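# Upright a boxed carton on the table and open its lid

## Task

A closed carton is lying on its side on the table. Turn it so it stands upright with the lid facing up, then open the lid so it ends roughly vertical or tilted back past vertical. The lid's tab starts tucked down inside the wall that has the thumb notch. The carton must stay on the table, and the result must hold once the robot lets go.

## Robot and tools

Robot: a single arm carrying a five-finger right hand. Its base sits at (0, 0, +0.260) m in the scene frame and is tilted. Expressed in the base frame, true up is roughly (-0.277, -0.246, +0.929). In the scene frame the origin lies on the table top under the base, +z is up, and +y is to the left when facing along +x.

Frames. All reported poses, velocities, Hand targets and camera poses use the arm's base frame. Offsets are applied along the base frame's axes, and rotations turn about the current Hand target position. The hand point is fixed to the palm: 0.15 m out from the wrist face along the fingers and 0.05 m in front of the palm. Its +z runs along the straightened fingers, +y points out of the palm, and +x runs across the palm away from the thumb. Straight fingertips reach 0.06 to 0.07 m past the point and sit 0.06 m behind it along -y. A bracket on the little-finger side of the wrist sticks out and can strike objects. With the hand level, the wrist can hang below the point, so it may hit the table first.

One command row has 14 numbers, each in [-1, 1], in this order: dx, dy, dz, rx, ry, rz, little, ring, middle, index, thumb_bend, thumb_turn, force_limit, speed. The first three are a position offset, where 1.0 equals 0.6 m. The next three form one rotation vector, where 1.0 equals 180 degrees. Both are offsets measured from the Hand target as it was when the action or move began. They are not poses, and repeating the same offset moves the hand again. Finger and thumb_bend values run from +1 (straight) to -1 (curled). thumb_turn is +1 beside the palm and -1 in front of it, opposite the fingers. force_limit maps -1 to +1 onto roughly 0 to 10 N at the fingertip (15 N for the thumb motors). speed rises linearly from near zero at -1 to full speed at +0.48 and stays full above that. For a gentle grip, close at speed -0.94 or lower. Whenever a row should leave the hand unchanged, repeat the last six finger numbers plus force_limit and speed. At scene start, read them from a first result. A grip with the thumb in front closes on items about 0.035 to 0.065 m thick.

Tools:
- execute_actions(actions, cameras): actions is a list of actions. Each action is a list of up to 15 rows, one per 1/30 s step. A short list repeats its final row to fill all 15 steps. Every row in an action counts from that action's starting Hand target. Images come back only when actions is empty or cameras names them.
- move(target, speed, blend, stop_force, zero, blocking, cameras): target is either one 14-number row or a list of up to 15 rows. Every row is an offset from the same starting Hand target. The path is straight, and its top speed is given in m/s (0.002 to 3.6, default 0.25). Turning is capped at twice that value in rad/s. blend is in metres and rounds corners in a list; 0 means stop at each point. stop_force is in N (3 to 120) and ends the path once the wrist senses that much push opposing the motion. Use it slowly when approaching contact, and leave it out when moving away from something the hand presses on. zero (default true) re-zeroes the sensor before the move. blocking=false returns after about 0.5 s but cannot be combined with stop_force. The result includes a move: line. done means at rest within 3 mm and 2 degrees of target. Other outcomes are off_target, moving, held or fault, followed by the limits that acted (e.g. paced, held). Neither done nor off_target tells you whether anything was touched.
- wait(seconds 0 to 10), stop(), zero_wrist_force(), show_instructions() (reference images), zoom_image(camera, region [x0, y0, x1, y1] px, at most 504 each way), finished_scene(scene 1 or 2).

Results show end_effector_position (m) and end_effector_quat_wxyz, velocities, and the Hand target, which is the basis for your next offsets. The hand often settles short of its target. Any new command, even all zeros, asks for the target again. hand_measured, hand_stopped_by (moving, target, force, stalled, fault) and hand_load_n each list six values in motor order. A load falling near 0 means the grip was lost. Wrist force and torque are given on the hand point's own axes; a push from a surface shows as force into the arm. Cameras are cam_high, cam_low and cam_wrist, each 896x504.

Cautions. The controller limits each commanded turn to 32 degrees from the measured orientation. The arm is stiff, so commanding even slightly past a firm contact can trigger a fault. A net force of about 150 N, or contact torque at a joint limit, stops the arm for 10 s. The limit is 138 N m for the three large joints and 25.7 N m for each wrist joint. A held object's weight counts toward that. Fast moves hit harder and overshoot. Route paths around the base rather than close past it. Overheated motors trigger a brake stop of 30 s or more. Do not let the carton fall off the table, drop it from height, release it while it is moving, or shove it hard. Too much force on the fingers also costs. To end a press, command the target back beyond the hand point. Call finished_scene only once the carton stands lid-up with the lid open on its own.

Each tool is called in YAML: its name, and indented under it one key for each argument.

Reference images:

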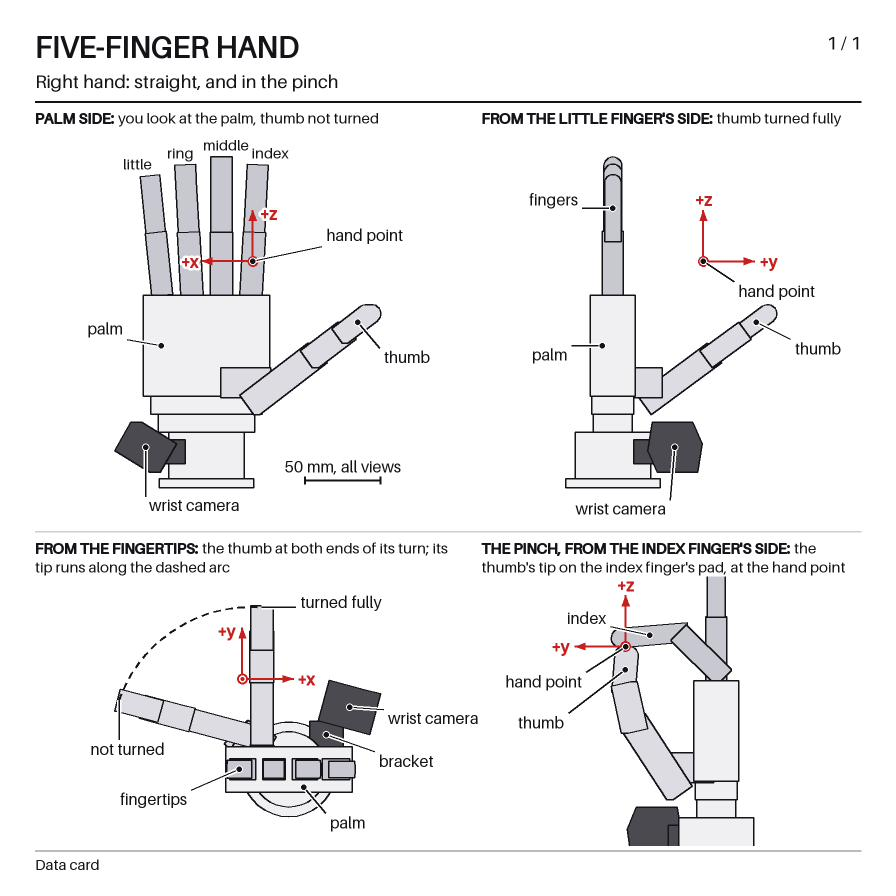

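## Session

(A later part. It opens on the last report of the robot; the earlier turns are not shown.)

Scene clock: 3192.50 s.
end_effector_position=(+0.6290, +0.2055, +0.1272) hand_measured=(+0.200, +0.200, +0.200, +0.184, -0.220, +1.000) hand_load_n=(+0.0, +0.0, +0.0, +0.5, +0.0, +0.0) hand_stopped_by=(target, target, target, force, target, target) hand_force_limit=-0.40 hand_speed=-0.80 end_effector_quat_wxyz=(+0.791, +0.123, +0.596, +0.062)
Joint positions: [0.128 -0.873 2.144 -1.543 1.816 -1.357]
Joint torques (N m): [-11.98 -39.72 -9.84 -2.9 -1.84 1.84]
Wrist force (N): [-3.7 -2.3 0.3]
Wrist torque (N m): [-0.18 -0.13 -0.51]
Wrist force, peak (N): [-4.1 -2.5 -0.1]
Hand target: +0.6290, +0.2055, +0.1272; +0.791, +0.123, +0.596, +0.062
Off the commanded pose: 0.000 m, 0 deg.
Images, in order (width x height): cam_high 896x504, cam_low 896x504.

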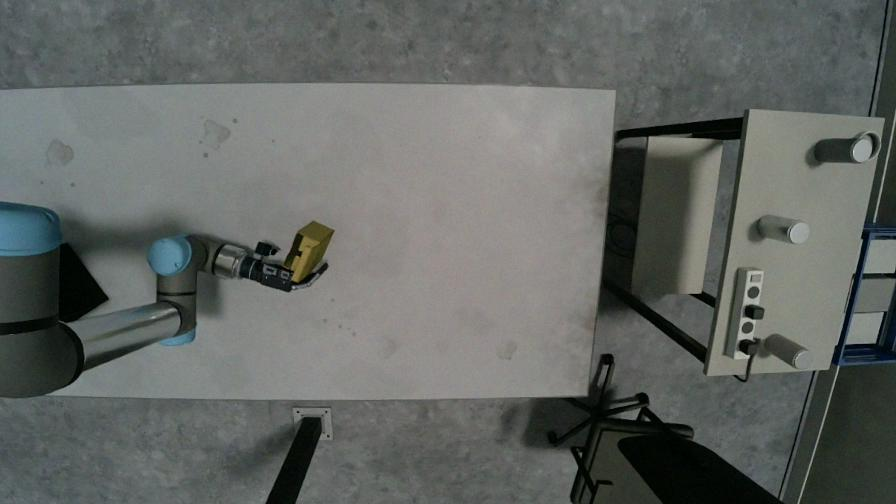

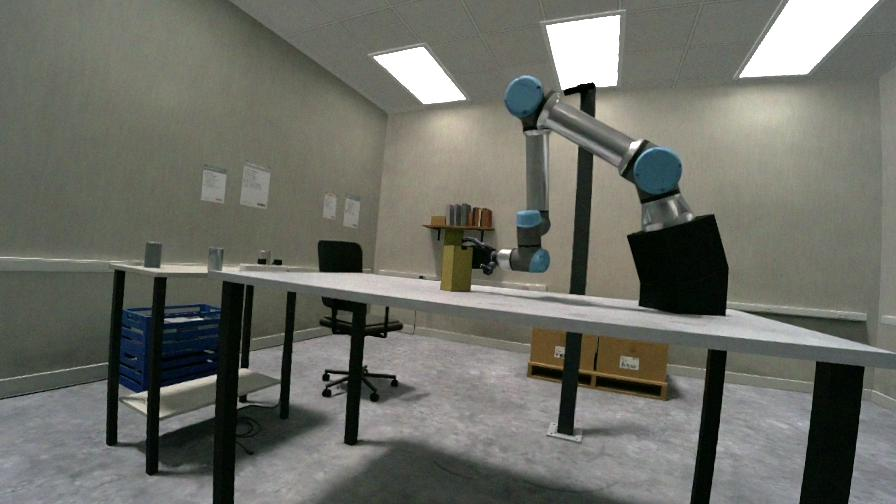

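execute_actions:
  actions:
    - [[0,0,0,0,0,0,0.2,0.2,0.2,0.4,0.1,0.55,-0.4,-0.7]]
    - [[0,0,0,0,0,0,0.2,0.2,0.2,0.4,0.1,0.55,-0.4,-0.7]]
    - [[0,0,0,0,0,0,0.2,0.2,0.2,1.0,0.5,0.3,-0.4,-0.5]]
    - [[0,0,0,0,0,0,0.2,0.2,0.2,1.0,0.9,0.1,-0.4,-0.5]]
  cameras: ["cam_high","cam_low"]

zoom_image:
  camera: "cam_high"
  region: [270, 210, 345, 300]

zoom_image:
  camera: "cam_low"
  region: [430, 222, 490, 262]

Scene clock: 3347.97 s.
end_effector_position=(+0.6290, +0.2055, +0.1272) hand_measured=(+0.200, +0.200, +0.200, +1.000, +0.900, +0.100) hand_load_n=(+0.0, +0.0, +0.0, +0.0, +0.0, -0.5) hand_stopped_by=(target, target, target, target, target, target) hand_force_limit=-0.40 hand_speed=-0.50 end_effector_quat_wxyz=(+0.791, +0.123, +0.596, +0.062)
Joint positions: [0.128 -0.873 2.144 -1.543 1.816 -1.357]
Joint torques (N m): [-12.53 -39.33 -9.47 -2.63 -1.7 1.84]
Wrist force (N): [-3.7 -2.5 0.1]
Wrist torque (N m): [-0.21 -0.13 -0.52]
Wrist force, peak (N): [-3.9 -2.6 0.2]
Hand target: +0.6290, +0.2055, +0.1272; +0.791, +0.123, +0.596, +0.062
Off the commanded pose: 0.000 m, 0 deg.
Images, in order (width x height): cam_high 896x504, cam_low 896x504.

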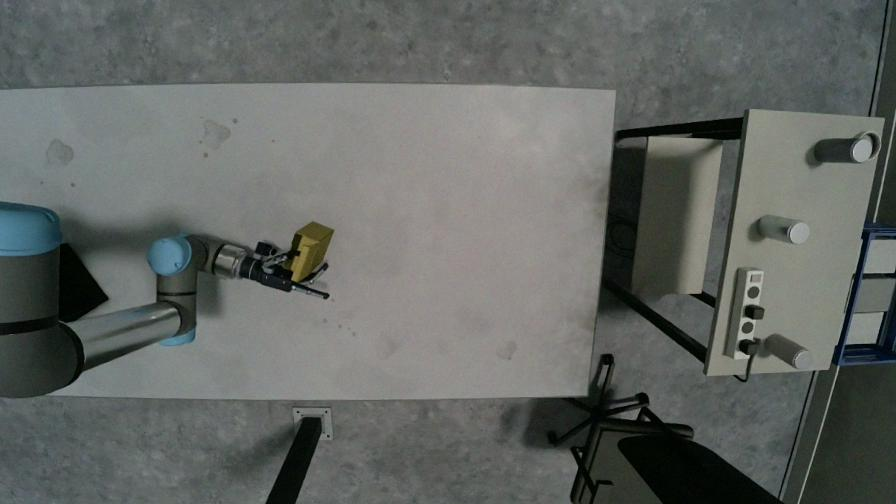

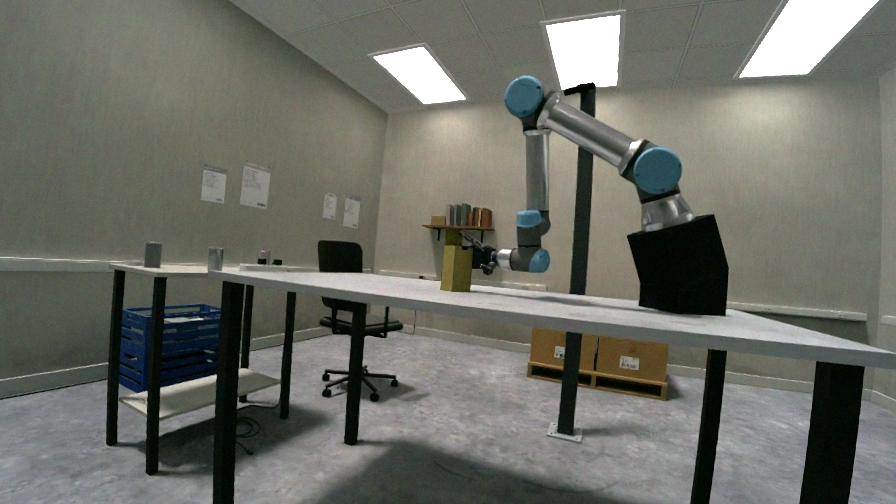

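Scaled by 5.600 from the camera's 896x504 image, which has a finer 1280x720 frame.

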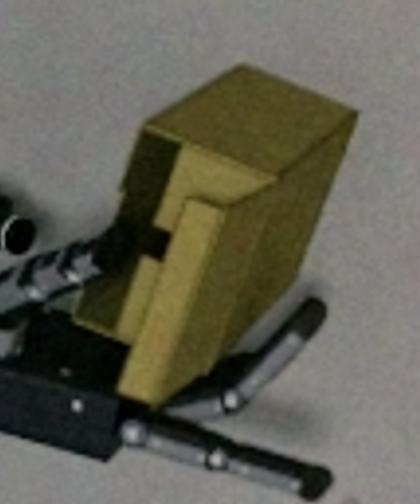

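Scaled by 8.400 from the camera's 896x504 image, which has a finer 1280x720 frame.

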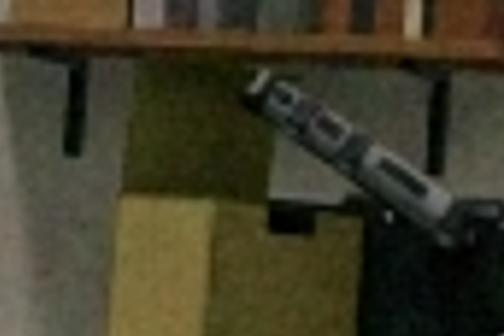

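move:
  target: [0.0273,-0.0115,0.0051,0,0,0,0.2,0.2,0.2,1.0,0.9,0.1,-0.4,-0.5]
  speed: 0.04

execute_actions:
  actions:
    - [[0,0,0,0,0,0,-0.05,-0.05,-0.05,1.0,0.7,0.1,-0.9,-0.6]]
    - [[0,0,0,0,0,0,-0.05,-0.05,-0.05,1.0,0.4,0.1,-0.8,-0.6]]
    - [[0,0,0,0,0,0,-0.05,-0.05,-0.05,1.0,0.15,0.1,-0.8,-0.7]]
  cameras: ["cam_high","cam_low"]

zoom_image:
  camera: "cam_high"
  region: [270, 210, 345, 300]

zoom_image:
  camera: "cam_low"
  region: [430, 222, 490, 262]

Scene clock: 3375.80 s.
end_effector_position=(+0.6456, +0.1985, +0.1302) hand_measured=(+0.200, +0.200, +0.200, +1.000, +0.900, +0.100) hand_load_n=(+0.0, +0.0, +0.0, +0.5, +0.0, +0.0) hand_stopped_by=(target, target, target, target, target, target) hand_force_limit=-0.40 hand_speed=-0.50 end_effector_quat_wxyz=(+0.791, +0.123, +0.596, +0.062) end_effector_velocity=(-0.002, +0.001, +0.000) end_effector_angular_velocity=(+0.001, -0.001, +0.001)
Joint positions: [0.107 -0.87 2.109 -1.51 1.796 -1.351]
Joint velocities: [0.003 0 0.005 -0.006 0.002 0]
Joint torques (N m): [7.58 -28.73 10.69 -3.97 2.51 0.88]
Wrist force (N): [-3.8 -2.2 0.0]
Wrist torque (N m): [-0.17 -0.11 -0.74]
Wrist force, peak (N): [-3.9 -2.5 0.1]
Hand target: +0.6454, +0.1986, +0.1302; +0.791, +0.123, +0.596, +0.062
Off the commanded pose: 0.000 m, 0 deg.
move: done

Scene clock: 3377.50 s.
end_effector_position=(+0.6454, +0.1986, +0.1302) hand_measured=(-0.050, -0.050, -0.050, +1.000, +0.424, +0.100) hand_load_n=(+0.0, +0.0, +0.0, +0.0, +1.5, +4.0) hand_stopped_by=(target, target, target, target, force, target) hand_force_limit=-0.80 hand_speed=-0.70 end_effector_quat_wxyz=(+0.791, +0.123, +0.596, +0.062)
Joint positions: [0.108 -0.87 2.109 -1.51 1.796 -1.351]
Joint torques (N m): [7.33 -38.96 10.16 -0.41 2.78 -1.98]
Wrist force (N): [-10.6 -2.2 -2.3]
Wrist torque (N m): [-0.14 0.36 -0.87]
Wrist force, peak (N): [-11.3 -2.1 -2.6]
Hand target: +0.6454, +0.1986, +0.1302; +0.791, +0.123, +0.596, +0.062
Off the commanded pose: 0.000 m, 0 deg.
Images, in order (width x height): cam_high 896x504, cam_low 896x504.

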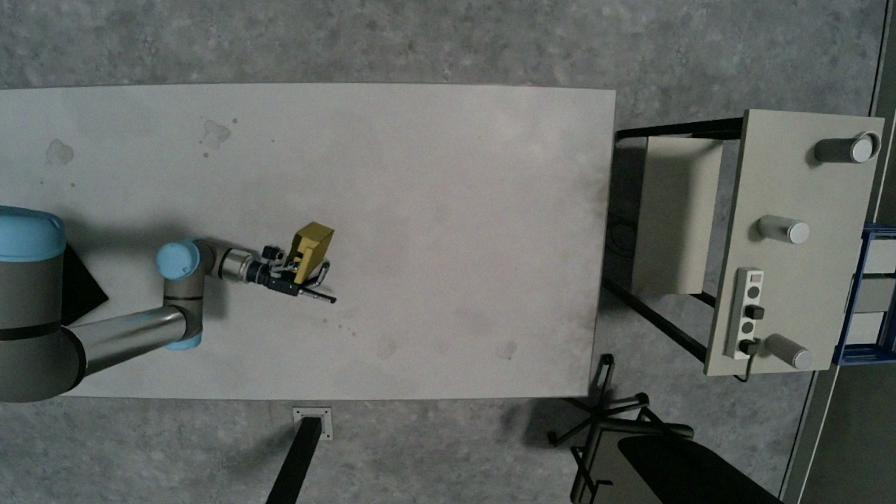

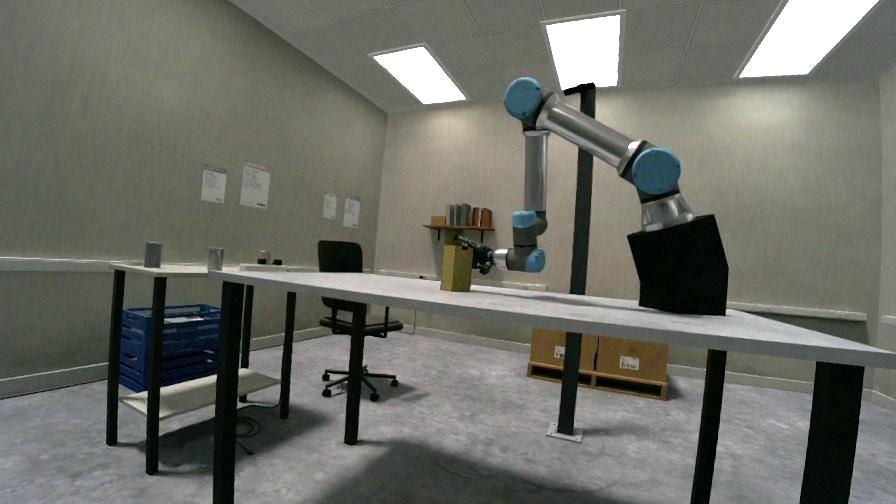

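Scaled by 5.600 from the camera's 896x504 image, which has a finer 1280x720 frame.

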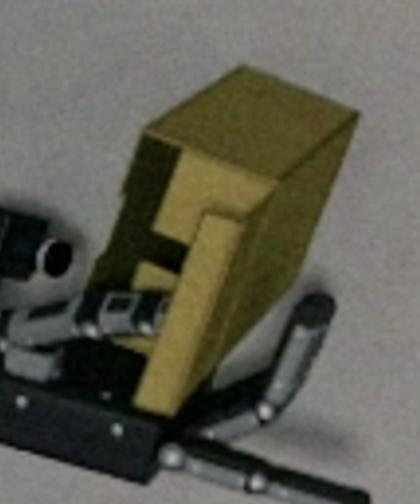

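Scaled by 8.400 from the camera's 896x504 image, which has a finer 1280x720 frame.

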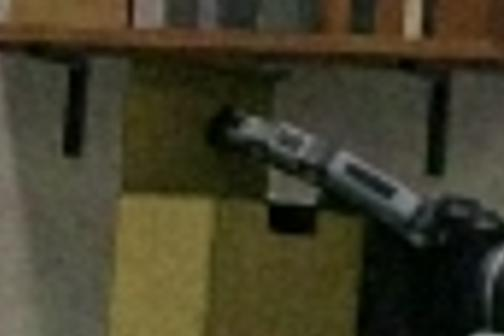

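execute_actions:
  actions:
    - [[0,0,0,0,0,0,-0.05,-0.05,-0.05,1.0,0.44,0.35,-0.8,-0.6]]
    - [[0,0,0,0,0,0,-0.05,-0.05,-0.05,1.0,0.25,0.35,-0.75,-0.7]]
    - [[0,0,0,0,0,0,-0.05,-0.05,-0.05,1.0,0.05,0.35,-0.75,-0.7]]
  cameras: ["cam_high","cam_low"]

zoom_image:
  camera: "cam_high"
  region: [270, 210, 345, 300]

zoom_image:
  camera: "cam_low"
  region: [430, 222, 490, 262]

Scene clock: 3399.17 s.
end_effector_position=(+0.6454, +0.1986, +0.1302) hand_measured=(-0.050, -0.050, -0.050, +1.000, +0.050, +0.350) hand_load_n=(+0.0, +0.0, +0.0, +0.0, +0.0, +0.0) hand_stopped_by=(target, target, target, target, target, target) hand_force_limit=-0.75 hand_speed=-0.70 end_effector_quat_wxyz=(+0.791, +0.123, +0.596, +0.062)
Joint positions: [0.108 -0.87 2.109 -1.51 1.796 -1.351]
Joint torques (N m): [6.9 -29.04 6.95 -3.77 2.35 -1.95]
Wrist force (N): [-3.8 -2.1 -0.2]
Wrist torque (N m): [-0.14 -0.10 -0.73]
Wrist force, peak (N): [-11.5 -2.0 -2.5]
Hand target: +0.6454, +0.1986, +0.1302; +0.791, +0.123, +0.596, +0.062
Off the commanded pose: 0.000 m, 0 deg.
Images, in order (width x height): cam_high 896x504, cam_low 896x504.

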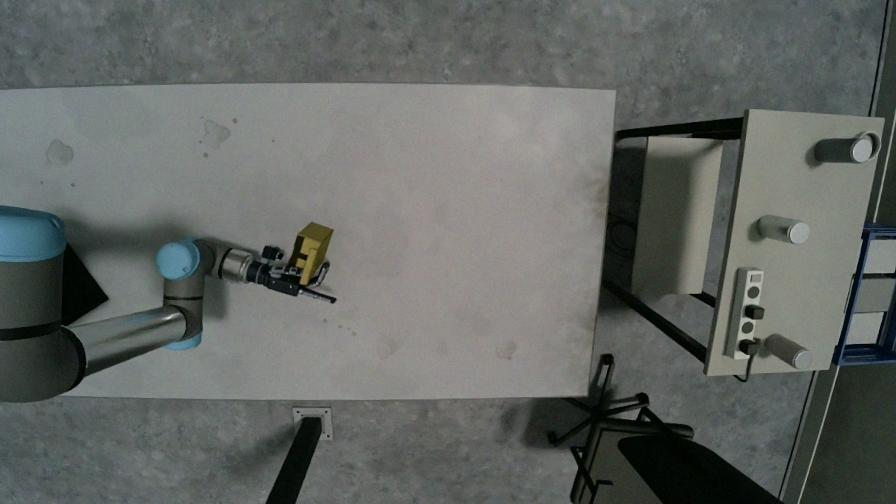

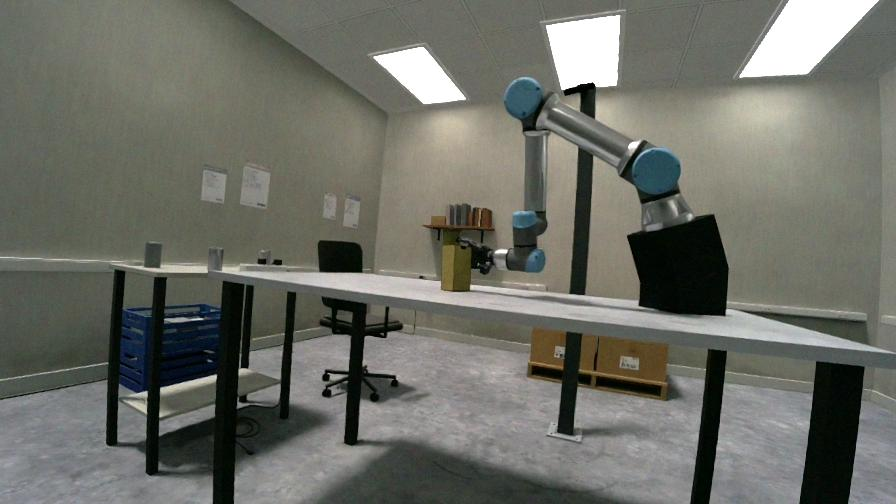

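Scaled by 5.600 from the camera's 896x504 image, which has a finer 1280x720 frame.

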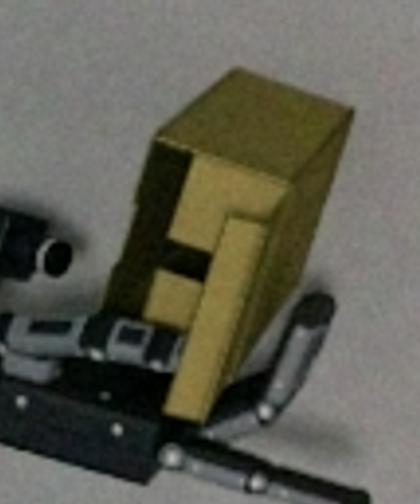

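Scaled by 8.400 from the camera's 896x504 image, which has a finer 1280x720 frame.

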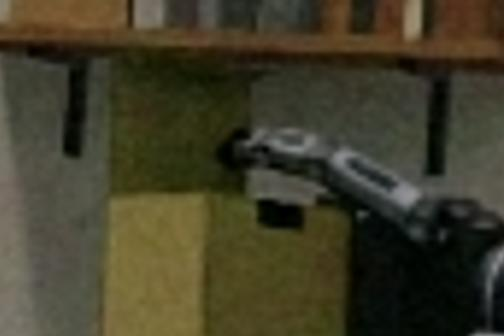

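move:
  target: [0.0121,-0.0051,0.0023,0,0,0,-0.05,-0.05,-0.05,1.0,0.05,0.35,-0.75,-0.7]
  speed: 0.02
  cameras: ["cam_high","cam_low"]

zoom_image:
  camera: "cam_high"
  region: [270, 210, 345, 300]

zoom_image:
  camera: "cam_low"
  region: [420, 222, 500, 302]

Scene clock: 3415.27 s.
end_effector_position=(+0.6528, +0.1955, +0.1316) hand_measured=(-0.050, -0.050, -0.050, +1.000, +0.050, +0.350) hand_load_n=(+0.0, +0.0, +0.0, -0.5, +0.5, +0.5) hand_stopped_by=(target, target, target, target, target, target) hand_force_limit=-0.75 hand_speed=-0.70 end_effector_quat_wxyz=(+0.791, +0.123, +0.596, +0.062)
Joint positions: [0.099 -0.868 2.093 -1.495 1.787 -1.349]
Joint torques (N m): [1.49 -25.67 7.66 -2.3 -0.06 1.67]
Wrist force (N): [-4.9 -2.3 -0.4]
Wrist torque (N m): [-0.17 -0.04 -0.76]
Wrist force, peak (N): [-5.5 -2.3 -0.4]
Hand target: +0.6526, +0.1955, +0.1316; +0.791, +0.123, +0.596, +0.062
Off the commanded pose: 0.000 m, 0 deg.
move: done
Images, in order (width x height): cam_high 896x504, cam_low 896x504.

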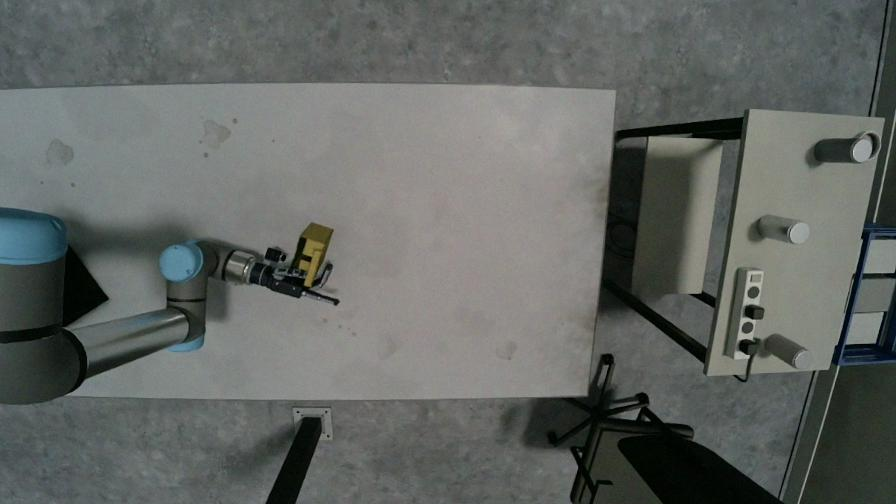

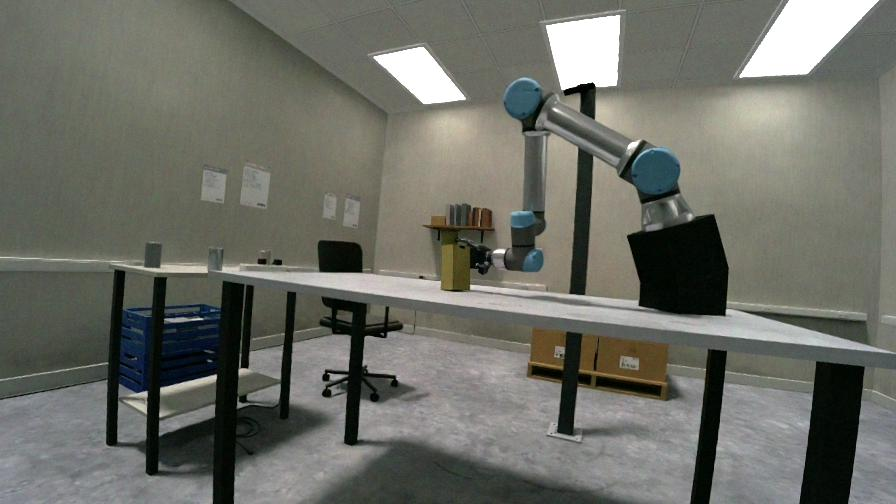

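Scaled by 5.600 from the camera's 896x504 image, which has a finer 1280x720 frame.

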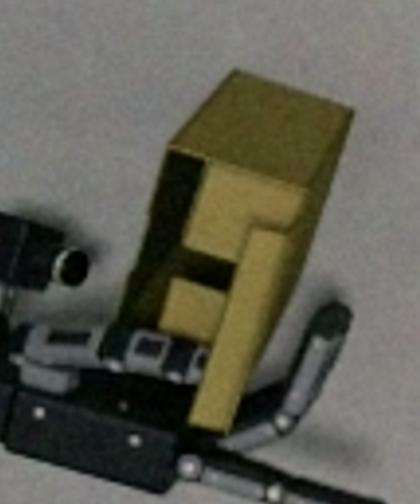

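Scaled by 6.300 from the camera's 896x504 image, which has a finer 1280x720 frame.

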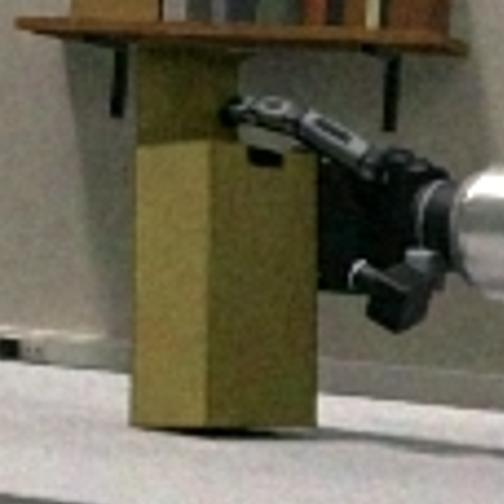

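execute_actions:
  actions:
    - [[0,0,0,0,0,0,-0.15,-0.15,-0.15,1.0,0.05,0.35,-0.6,-0.75]]
    - [[0,0,0,0,0,0,-0.22,-0.22,-0.22,1.0,0.05,0.35,-0.6,-0.8]]
  cameras: ["cam_high","cam_low"]

zoom_image:
  camera: "cam_high"
  region: [270, 210, 345, 300]

zoom_image:
  camera: "cam_low"
  region: [420, 222, 500, 302]

Scene clock: 3432.37 s.
end_effector_position=(+0.6526, +0.1955, +0.1316) hand_measured=(-0.220, -0.220, -0.220, +1.000, +0.050, +0.350) hand_load_n=(+0.0, +0.0, +0.0, +0.0, +0.0, +0.5) hand_stopped_by=(target, target, target, target, target, target) hand_force_limit=-0.60 hand_speed=-0.80 end_effector_quat_wxyz=(+0.791, +0.123, +0.596, +0.062)
Joint positions: [0.099 -0.868 2.094 -1.495 1.788 -1.349]
Joint torques (N m): [7.12 -41.32 9.42 -3.36 1.94 -1.69]
Wrist force (N): [-5.3 -2.3 -0.4]
Wrist torque (N m): [-0.20 -0.03 -0.76]
Wrist force, peak (N): [-5.5 -2.4 -0.4]
Hand target: +0.6526, +0.1955, +0.1316; +0.791, +0.123, +0.596, +0.062
Off the commanded pose: 0.000 m, 0 deg.
Images, in order (width x height): cam_high 896x504, cam_low 896x504.

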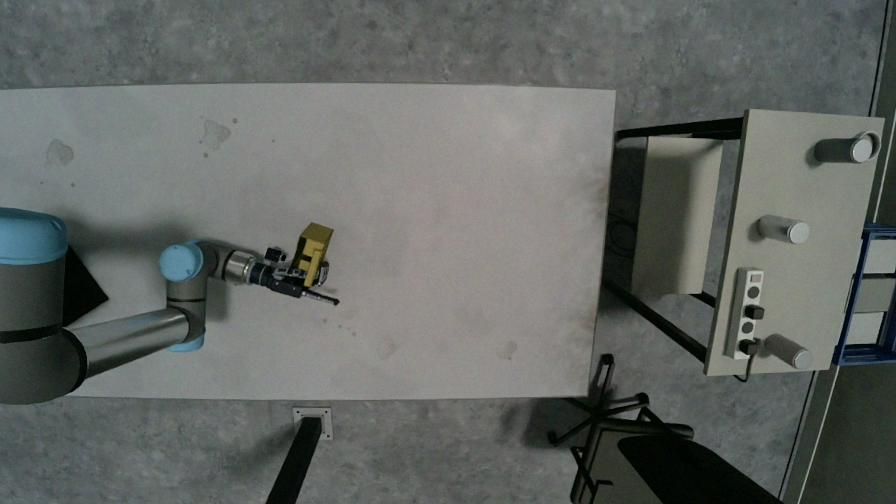

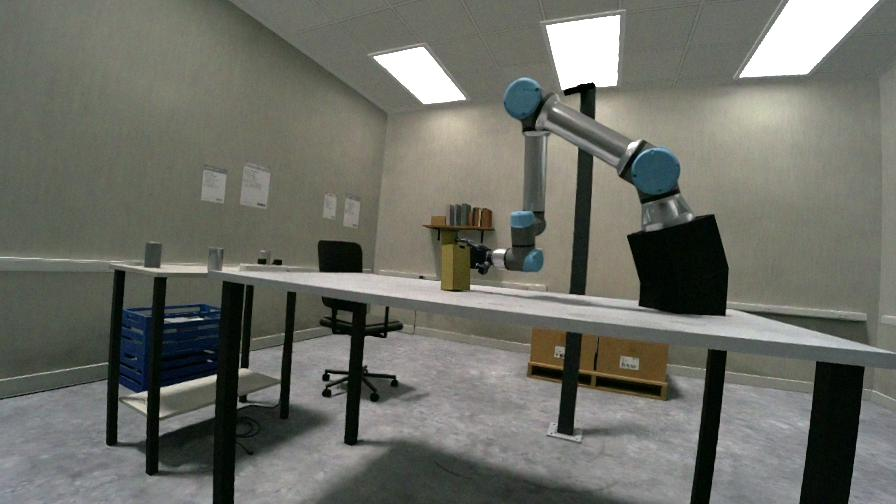

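Scaled by 5.600 from the camera's 896x504 image, which has a finer 1280x720 frame.

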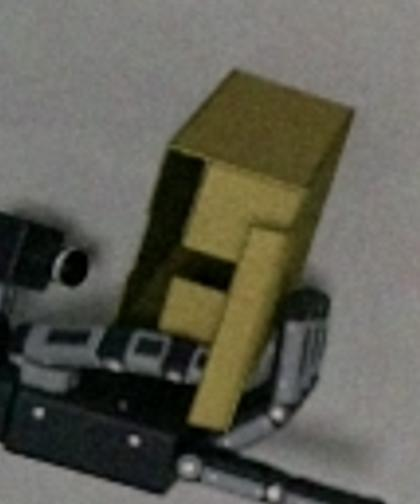

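Scaled by 6.300 from the camera's 896x504 image, which has a finer 1280x720 frame.

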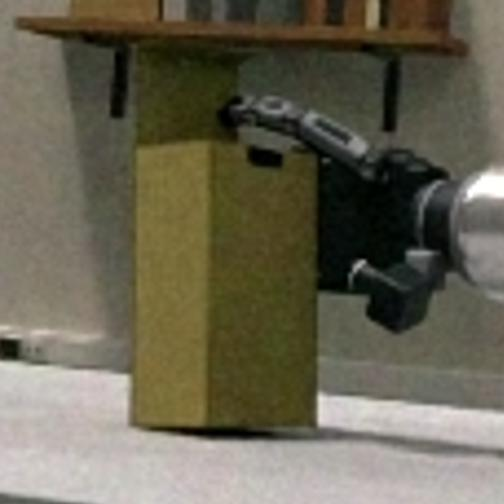

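execute_actions:
  actions:
    - [[0,0,0,0,0,0,-0.32,-0.32,-0.32,1.0,0.05,0.35,-0.6,-0.8]]
    - [[0,0,0,0,0,0,-0.40,-0.40,-0.40,1.0,0.05,0.35,-0.6,-0.82]]
  cameras: ["cam_high","cam_low"]

zoom_image:
  camera: "cam_high"
  region: [270, 210, 345, 300]

zoom_image:
  camera: "cam_low"
  region: [420, 222, 500, 302]

Scene clock: 3443.17 s.
end_effector_position=(+0.6526, +0.1955, +0.1316) hand_measured=(-0.400, -0.334, -0.288, +1.000, +0.050, +0.350) hand_load_n=(+1.5, +2.0, +1.5, +0.0, +0.5, +1.0) hand_stopped_by=(target, force, force, target, target, target) hand_force_limit=-0.60 hand_speed=-0.82 end_effector_quat_wxyz=(+0.791, +0.123, +0.596, +0.062)
Joint positions: [0.099 -0.868 2.094 -1.495 1.788 -1.349]
Joint torques (N m): [5.72 -41.28 0.49 -2.03 -1.85 -1.74]
Wrist force (N): [-6.4 -1.7 0.7]
Wrist torque (N m): [-0.22 -0.21 -0.67]
Wrist force, peak (N): [-6.9 -1.6 0.1]
Hand target: +0.6526, +0.1955, +0.1316; +0.791, +0.123, +0.596, +0.062
Off the commanded pose: 0.000 m, 0 deg.
Images, in order (width x height): cam_high 896x504, cam_low 896x504.

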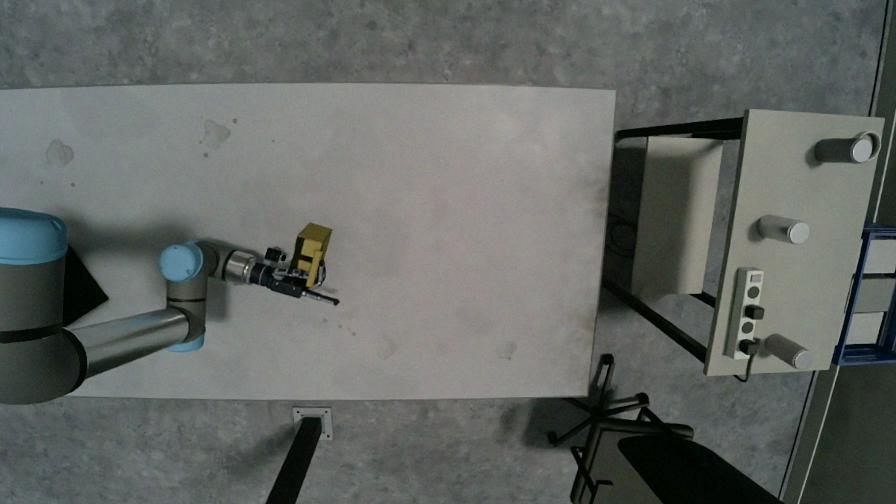

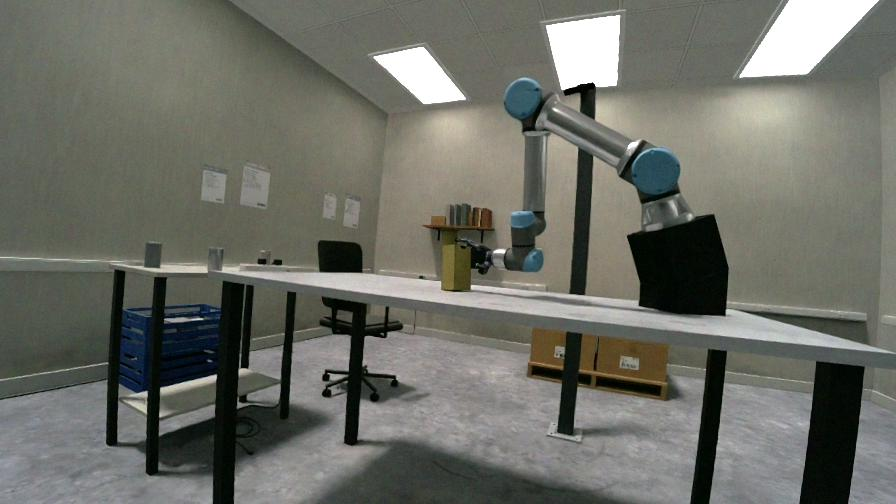

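Scaled by 5.600 from the camera's 896x504 image, which has a finer 1280x720 frame.

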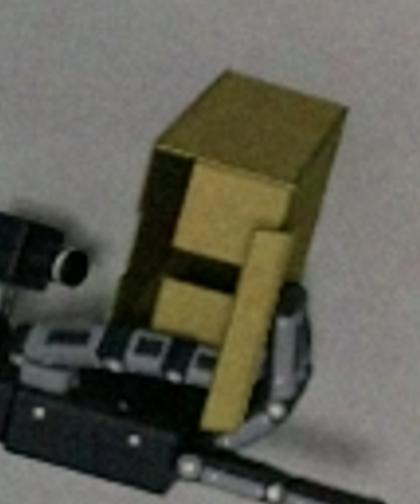

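Scaled by 6.300 from the camera's 896x504 image, which has a finer 1280x720 frame.

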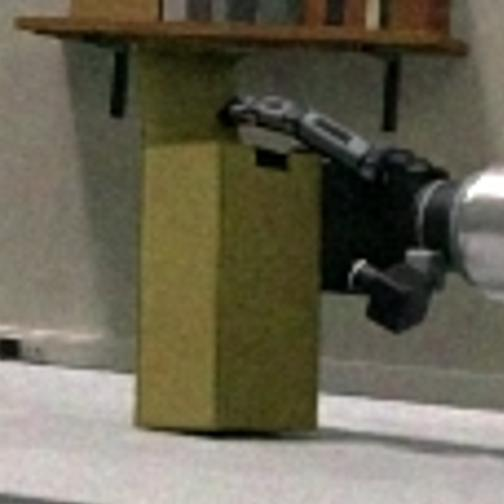

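execute_actions:
  actions:
    - [[0,0,0,0,0,0,-0.40,-0.40,-0.40,1.0,0.3,0.40,-0.6,-0.7]]
    - [[0,0,0,0,0,0,-0.40,-0.40,-0.40,1.0,0.9,0.45,-0.6,-0.5]]
    - [[0,0,0,0,0,0,-0.2,-0.2,-0.2,1.0,0.9,0.45,-0.6,-0.7]]
  cameras: ["cam_high","cam_low"]

zoom_image:
  camera: "cam_high"
  region: [270, 210, 345, 300]

zoom_image:
  camera: "cam_low"
  region: [420, 222, 500, 302]

Scene clock: 3459.53 s.
end_effector_position=(+0.6526, +0.1955, +0.1316) hand_measured=(-0.200, -0.200, -0.200, +1.000, +0.900, +0.450) hand_load_n=(+0.0, +0.5, +0.0, +0.0, +0.0, -0.5) hand_stopped_by=(target, target, target, target, target, target) hand_force_limit=-0.60 hand_speed=-0.70 end_effector_quat_wxyz=(+0.791, +0.123, +0.596, +0.062)
Joint positions: [0.099 -0.868 2.094 -1.495 1.788 -1.349]
Joint torques (N m): [3.93 -39.72 -7.76 -0.58 -1.84 -1.77]
Wrist force (N): [-3.6 -2.4 -0.1]
Wrist torque (N m): [-0.20 -0.10 -0.75]
Wrist force, peak (N): [-6.6 -1.6 0.5]
Hand target: +0.6526, +0.1955, +0.1316; +0.791, +0.123, +0.596, +0.062
Off the commanded pose: 0.000 m, 0 deg.
Images, in order (width x height): cam_high 896x504, cam_low 896x504.

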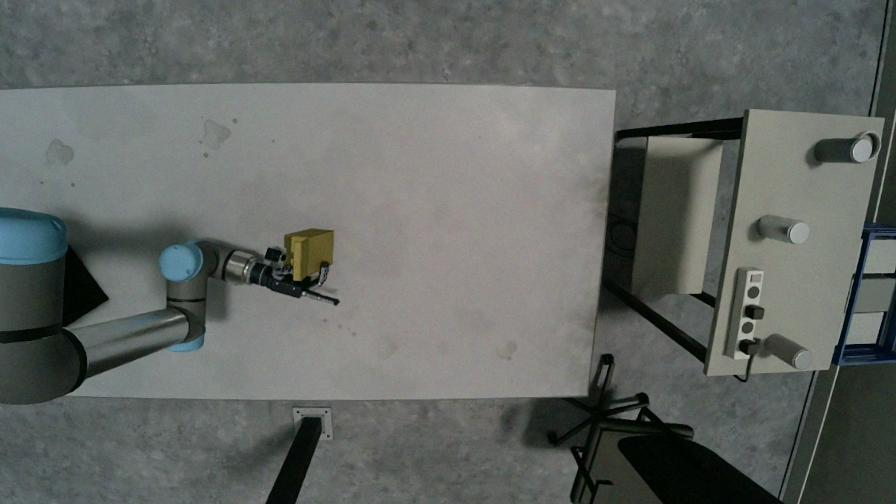

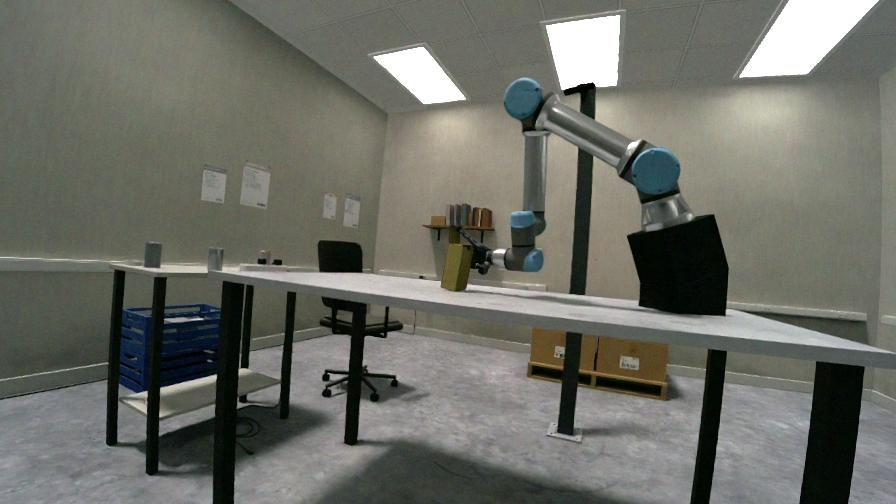

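Scaled by 5.600 from the camera's 896x504 image, which has a finer 1280x720 frame.

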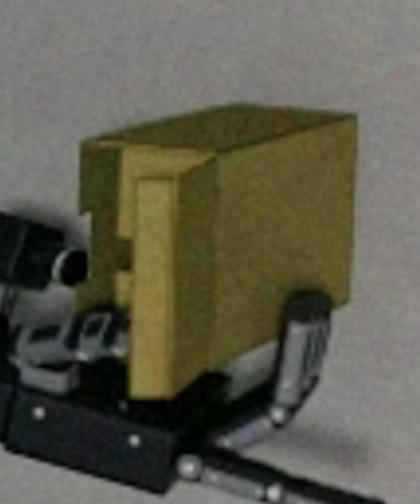

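Scaled by 6.300 from the camera's 896x504 image, which has a finer 1280x720 frame.

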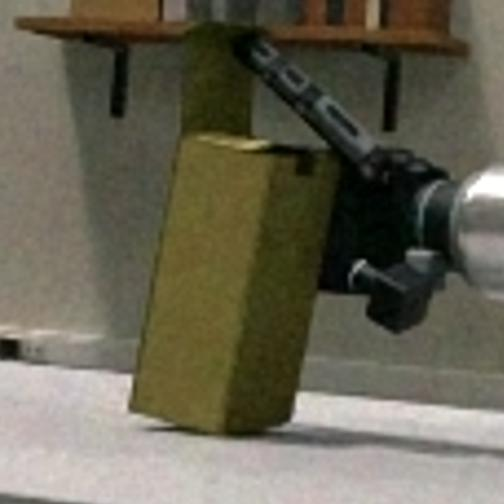

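execute_actions:
  actions:
    - [[0,0,0,0,0,0,-0.1,-0.1,-0.1,1.0,0.9,0.45,-0.6,-0.85]]
    - [[0,0,0,0,0,0,0.0,0.0,0.0,1.0,0.9,0.45,-0.6,-0.85]]
    - [[0,0,0,0,0,0,0.1,0.1,0.1,1.0,0.9,0.45,-0.6,-0.85]]
    - [[0,0,0,0,0,0,0.2,0.2,0.2,1.0,0.9,0.45,-0.6,-0.85]]
  cameras: ["cam_high","cam_low"]

zoom_image:
  camera: "cam_high"
  region: [270, 210, 345, 300]

zoom_image:
  camera: "cam_low"
  region: [420, 222, 500, 302]

Scene clock: 3519.00 s.
end_effector_position=(+0.6526, +0.1955, +0.1316) hand_measured=(+0.200, +0.200, +0.200, +1.000, +0.900, +0.450) hand_load_n=(+0.0, +0.0, -0.5, +0.0, -0.5, +0.0) hand_stopped_by=(target, target, target, target, target, target) hand_force_limit=-0.60 hand_speed=-0.85 end_effector_quat_wxyz=(+0.791, +0.123, +0.596, +0.062)
Joint positions: [0.099 -0.868 2.094 -1.495 1.788 -1.349]
Joint torques (N m): [1.9 -39.51 -11.7 1.17 -1.86 -1.73]
Wrist force (N): [-3.5 -2.4 0.0]
Wrist torque (N m): [-0.20 -0.12 -0.73]
Wrist force, peak (N): [-3.8 -2.5 0.0]
Hand target: +0.6526, +0.1955, +0.1316; +0.791, +0.123, +0.596, +0.062
Off the commanded pose: 0.000 m, 0 deg.
Images, in order (width x height): cam_high 896x504, cam_low 896x504.

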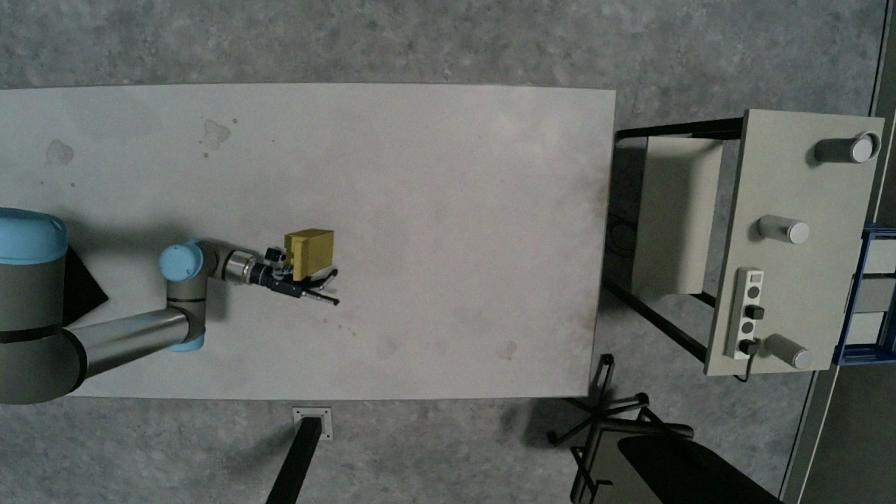

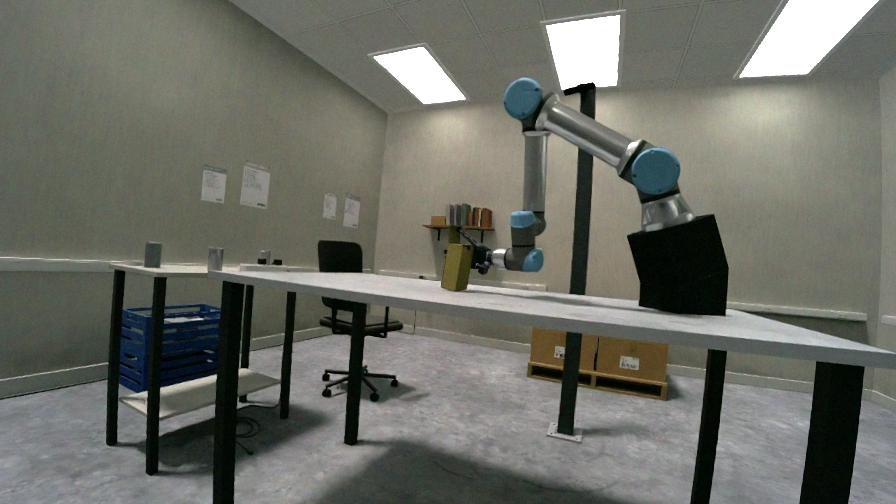

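Scaled by 5.600 from the camera's 896x504 image, which has a finer 1280x720 frame.

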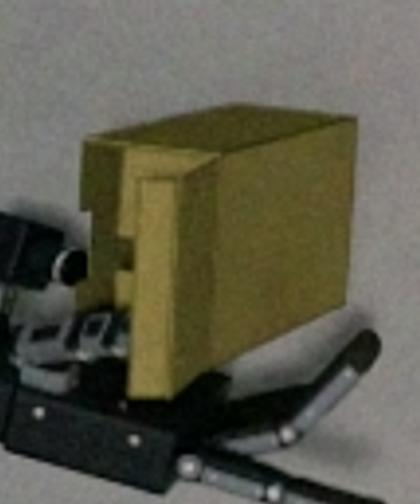

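Scaled by 6.300 from the camera's 896x504 image, which has a finer 1280x720 frame.

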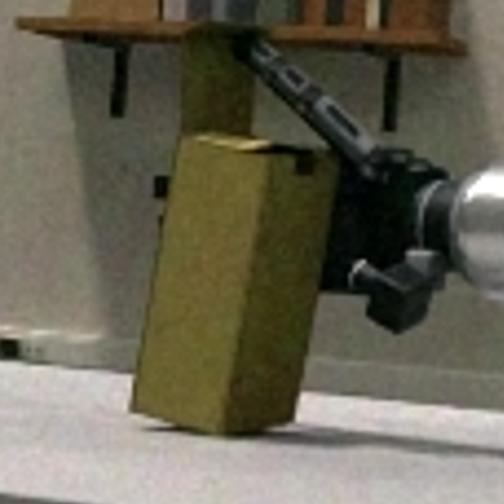

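execute_actions:
  actions: []
  cameras: ["cam_wrist"]

Scene clock: 3580.07 s.
end_effector_position=(+0.6526, +0.1955, +0.1316) hand_measured=(+0.200, +0.200, +0.200, +1.000, +0.900, +0.450) hand_load_n=(+0.0, +0.0, +0.0, +0.0, -0.5, -0.5) hand_stopped_by=(target, target, target, target, target, target) hand_force_limit=-0.60 hand_speed=-0.85 end_effector_quat_wxyz=(+0.791, +0.123, +0.596, +0.062)
Joint positions: [0.099 -0.868 2.094 -1.495 1.788 -1.349]
Joint velocities: within noise
Joint torques (N m): [0.47 -38.86 -11.84 1.16 -1.76 -1.83]
Wrist force (N): [-3.5 -2.4 -0.2]
Wrist torque (N m): [-0.20 -0.12 -0.73]
Wrist force, peak (N): [-3.9 -2.5 -0.1]
Hand target: +0.6526, +0.1955, +0.1316; +0.791, +0.123, +0.596, +0.062
Off the commanded pose: 0.000 m, 0 deg.
camera_calibration:
cam_wrist: T_world_to_cam=[[0.134305, 0.990534, -0.0283527, -0.279071], [-0.611678, 0.105379, 0.784057, 0.293312], [0.779623, -0.0879602, 0.620041, -0.460182], [0, 0, 0, 1]] pos_world=[0.575661, 0.205043, 0.0474457]
Images, in order (width x height): cam_wrist 896x504.

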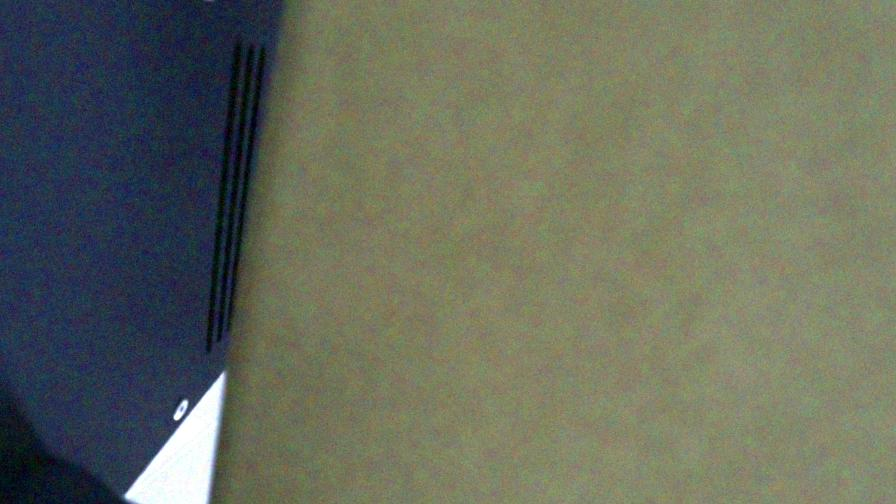

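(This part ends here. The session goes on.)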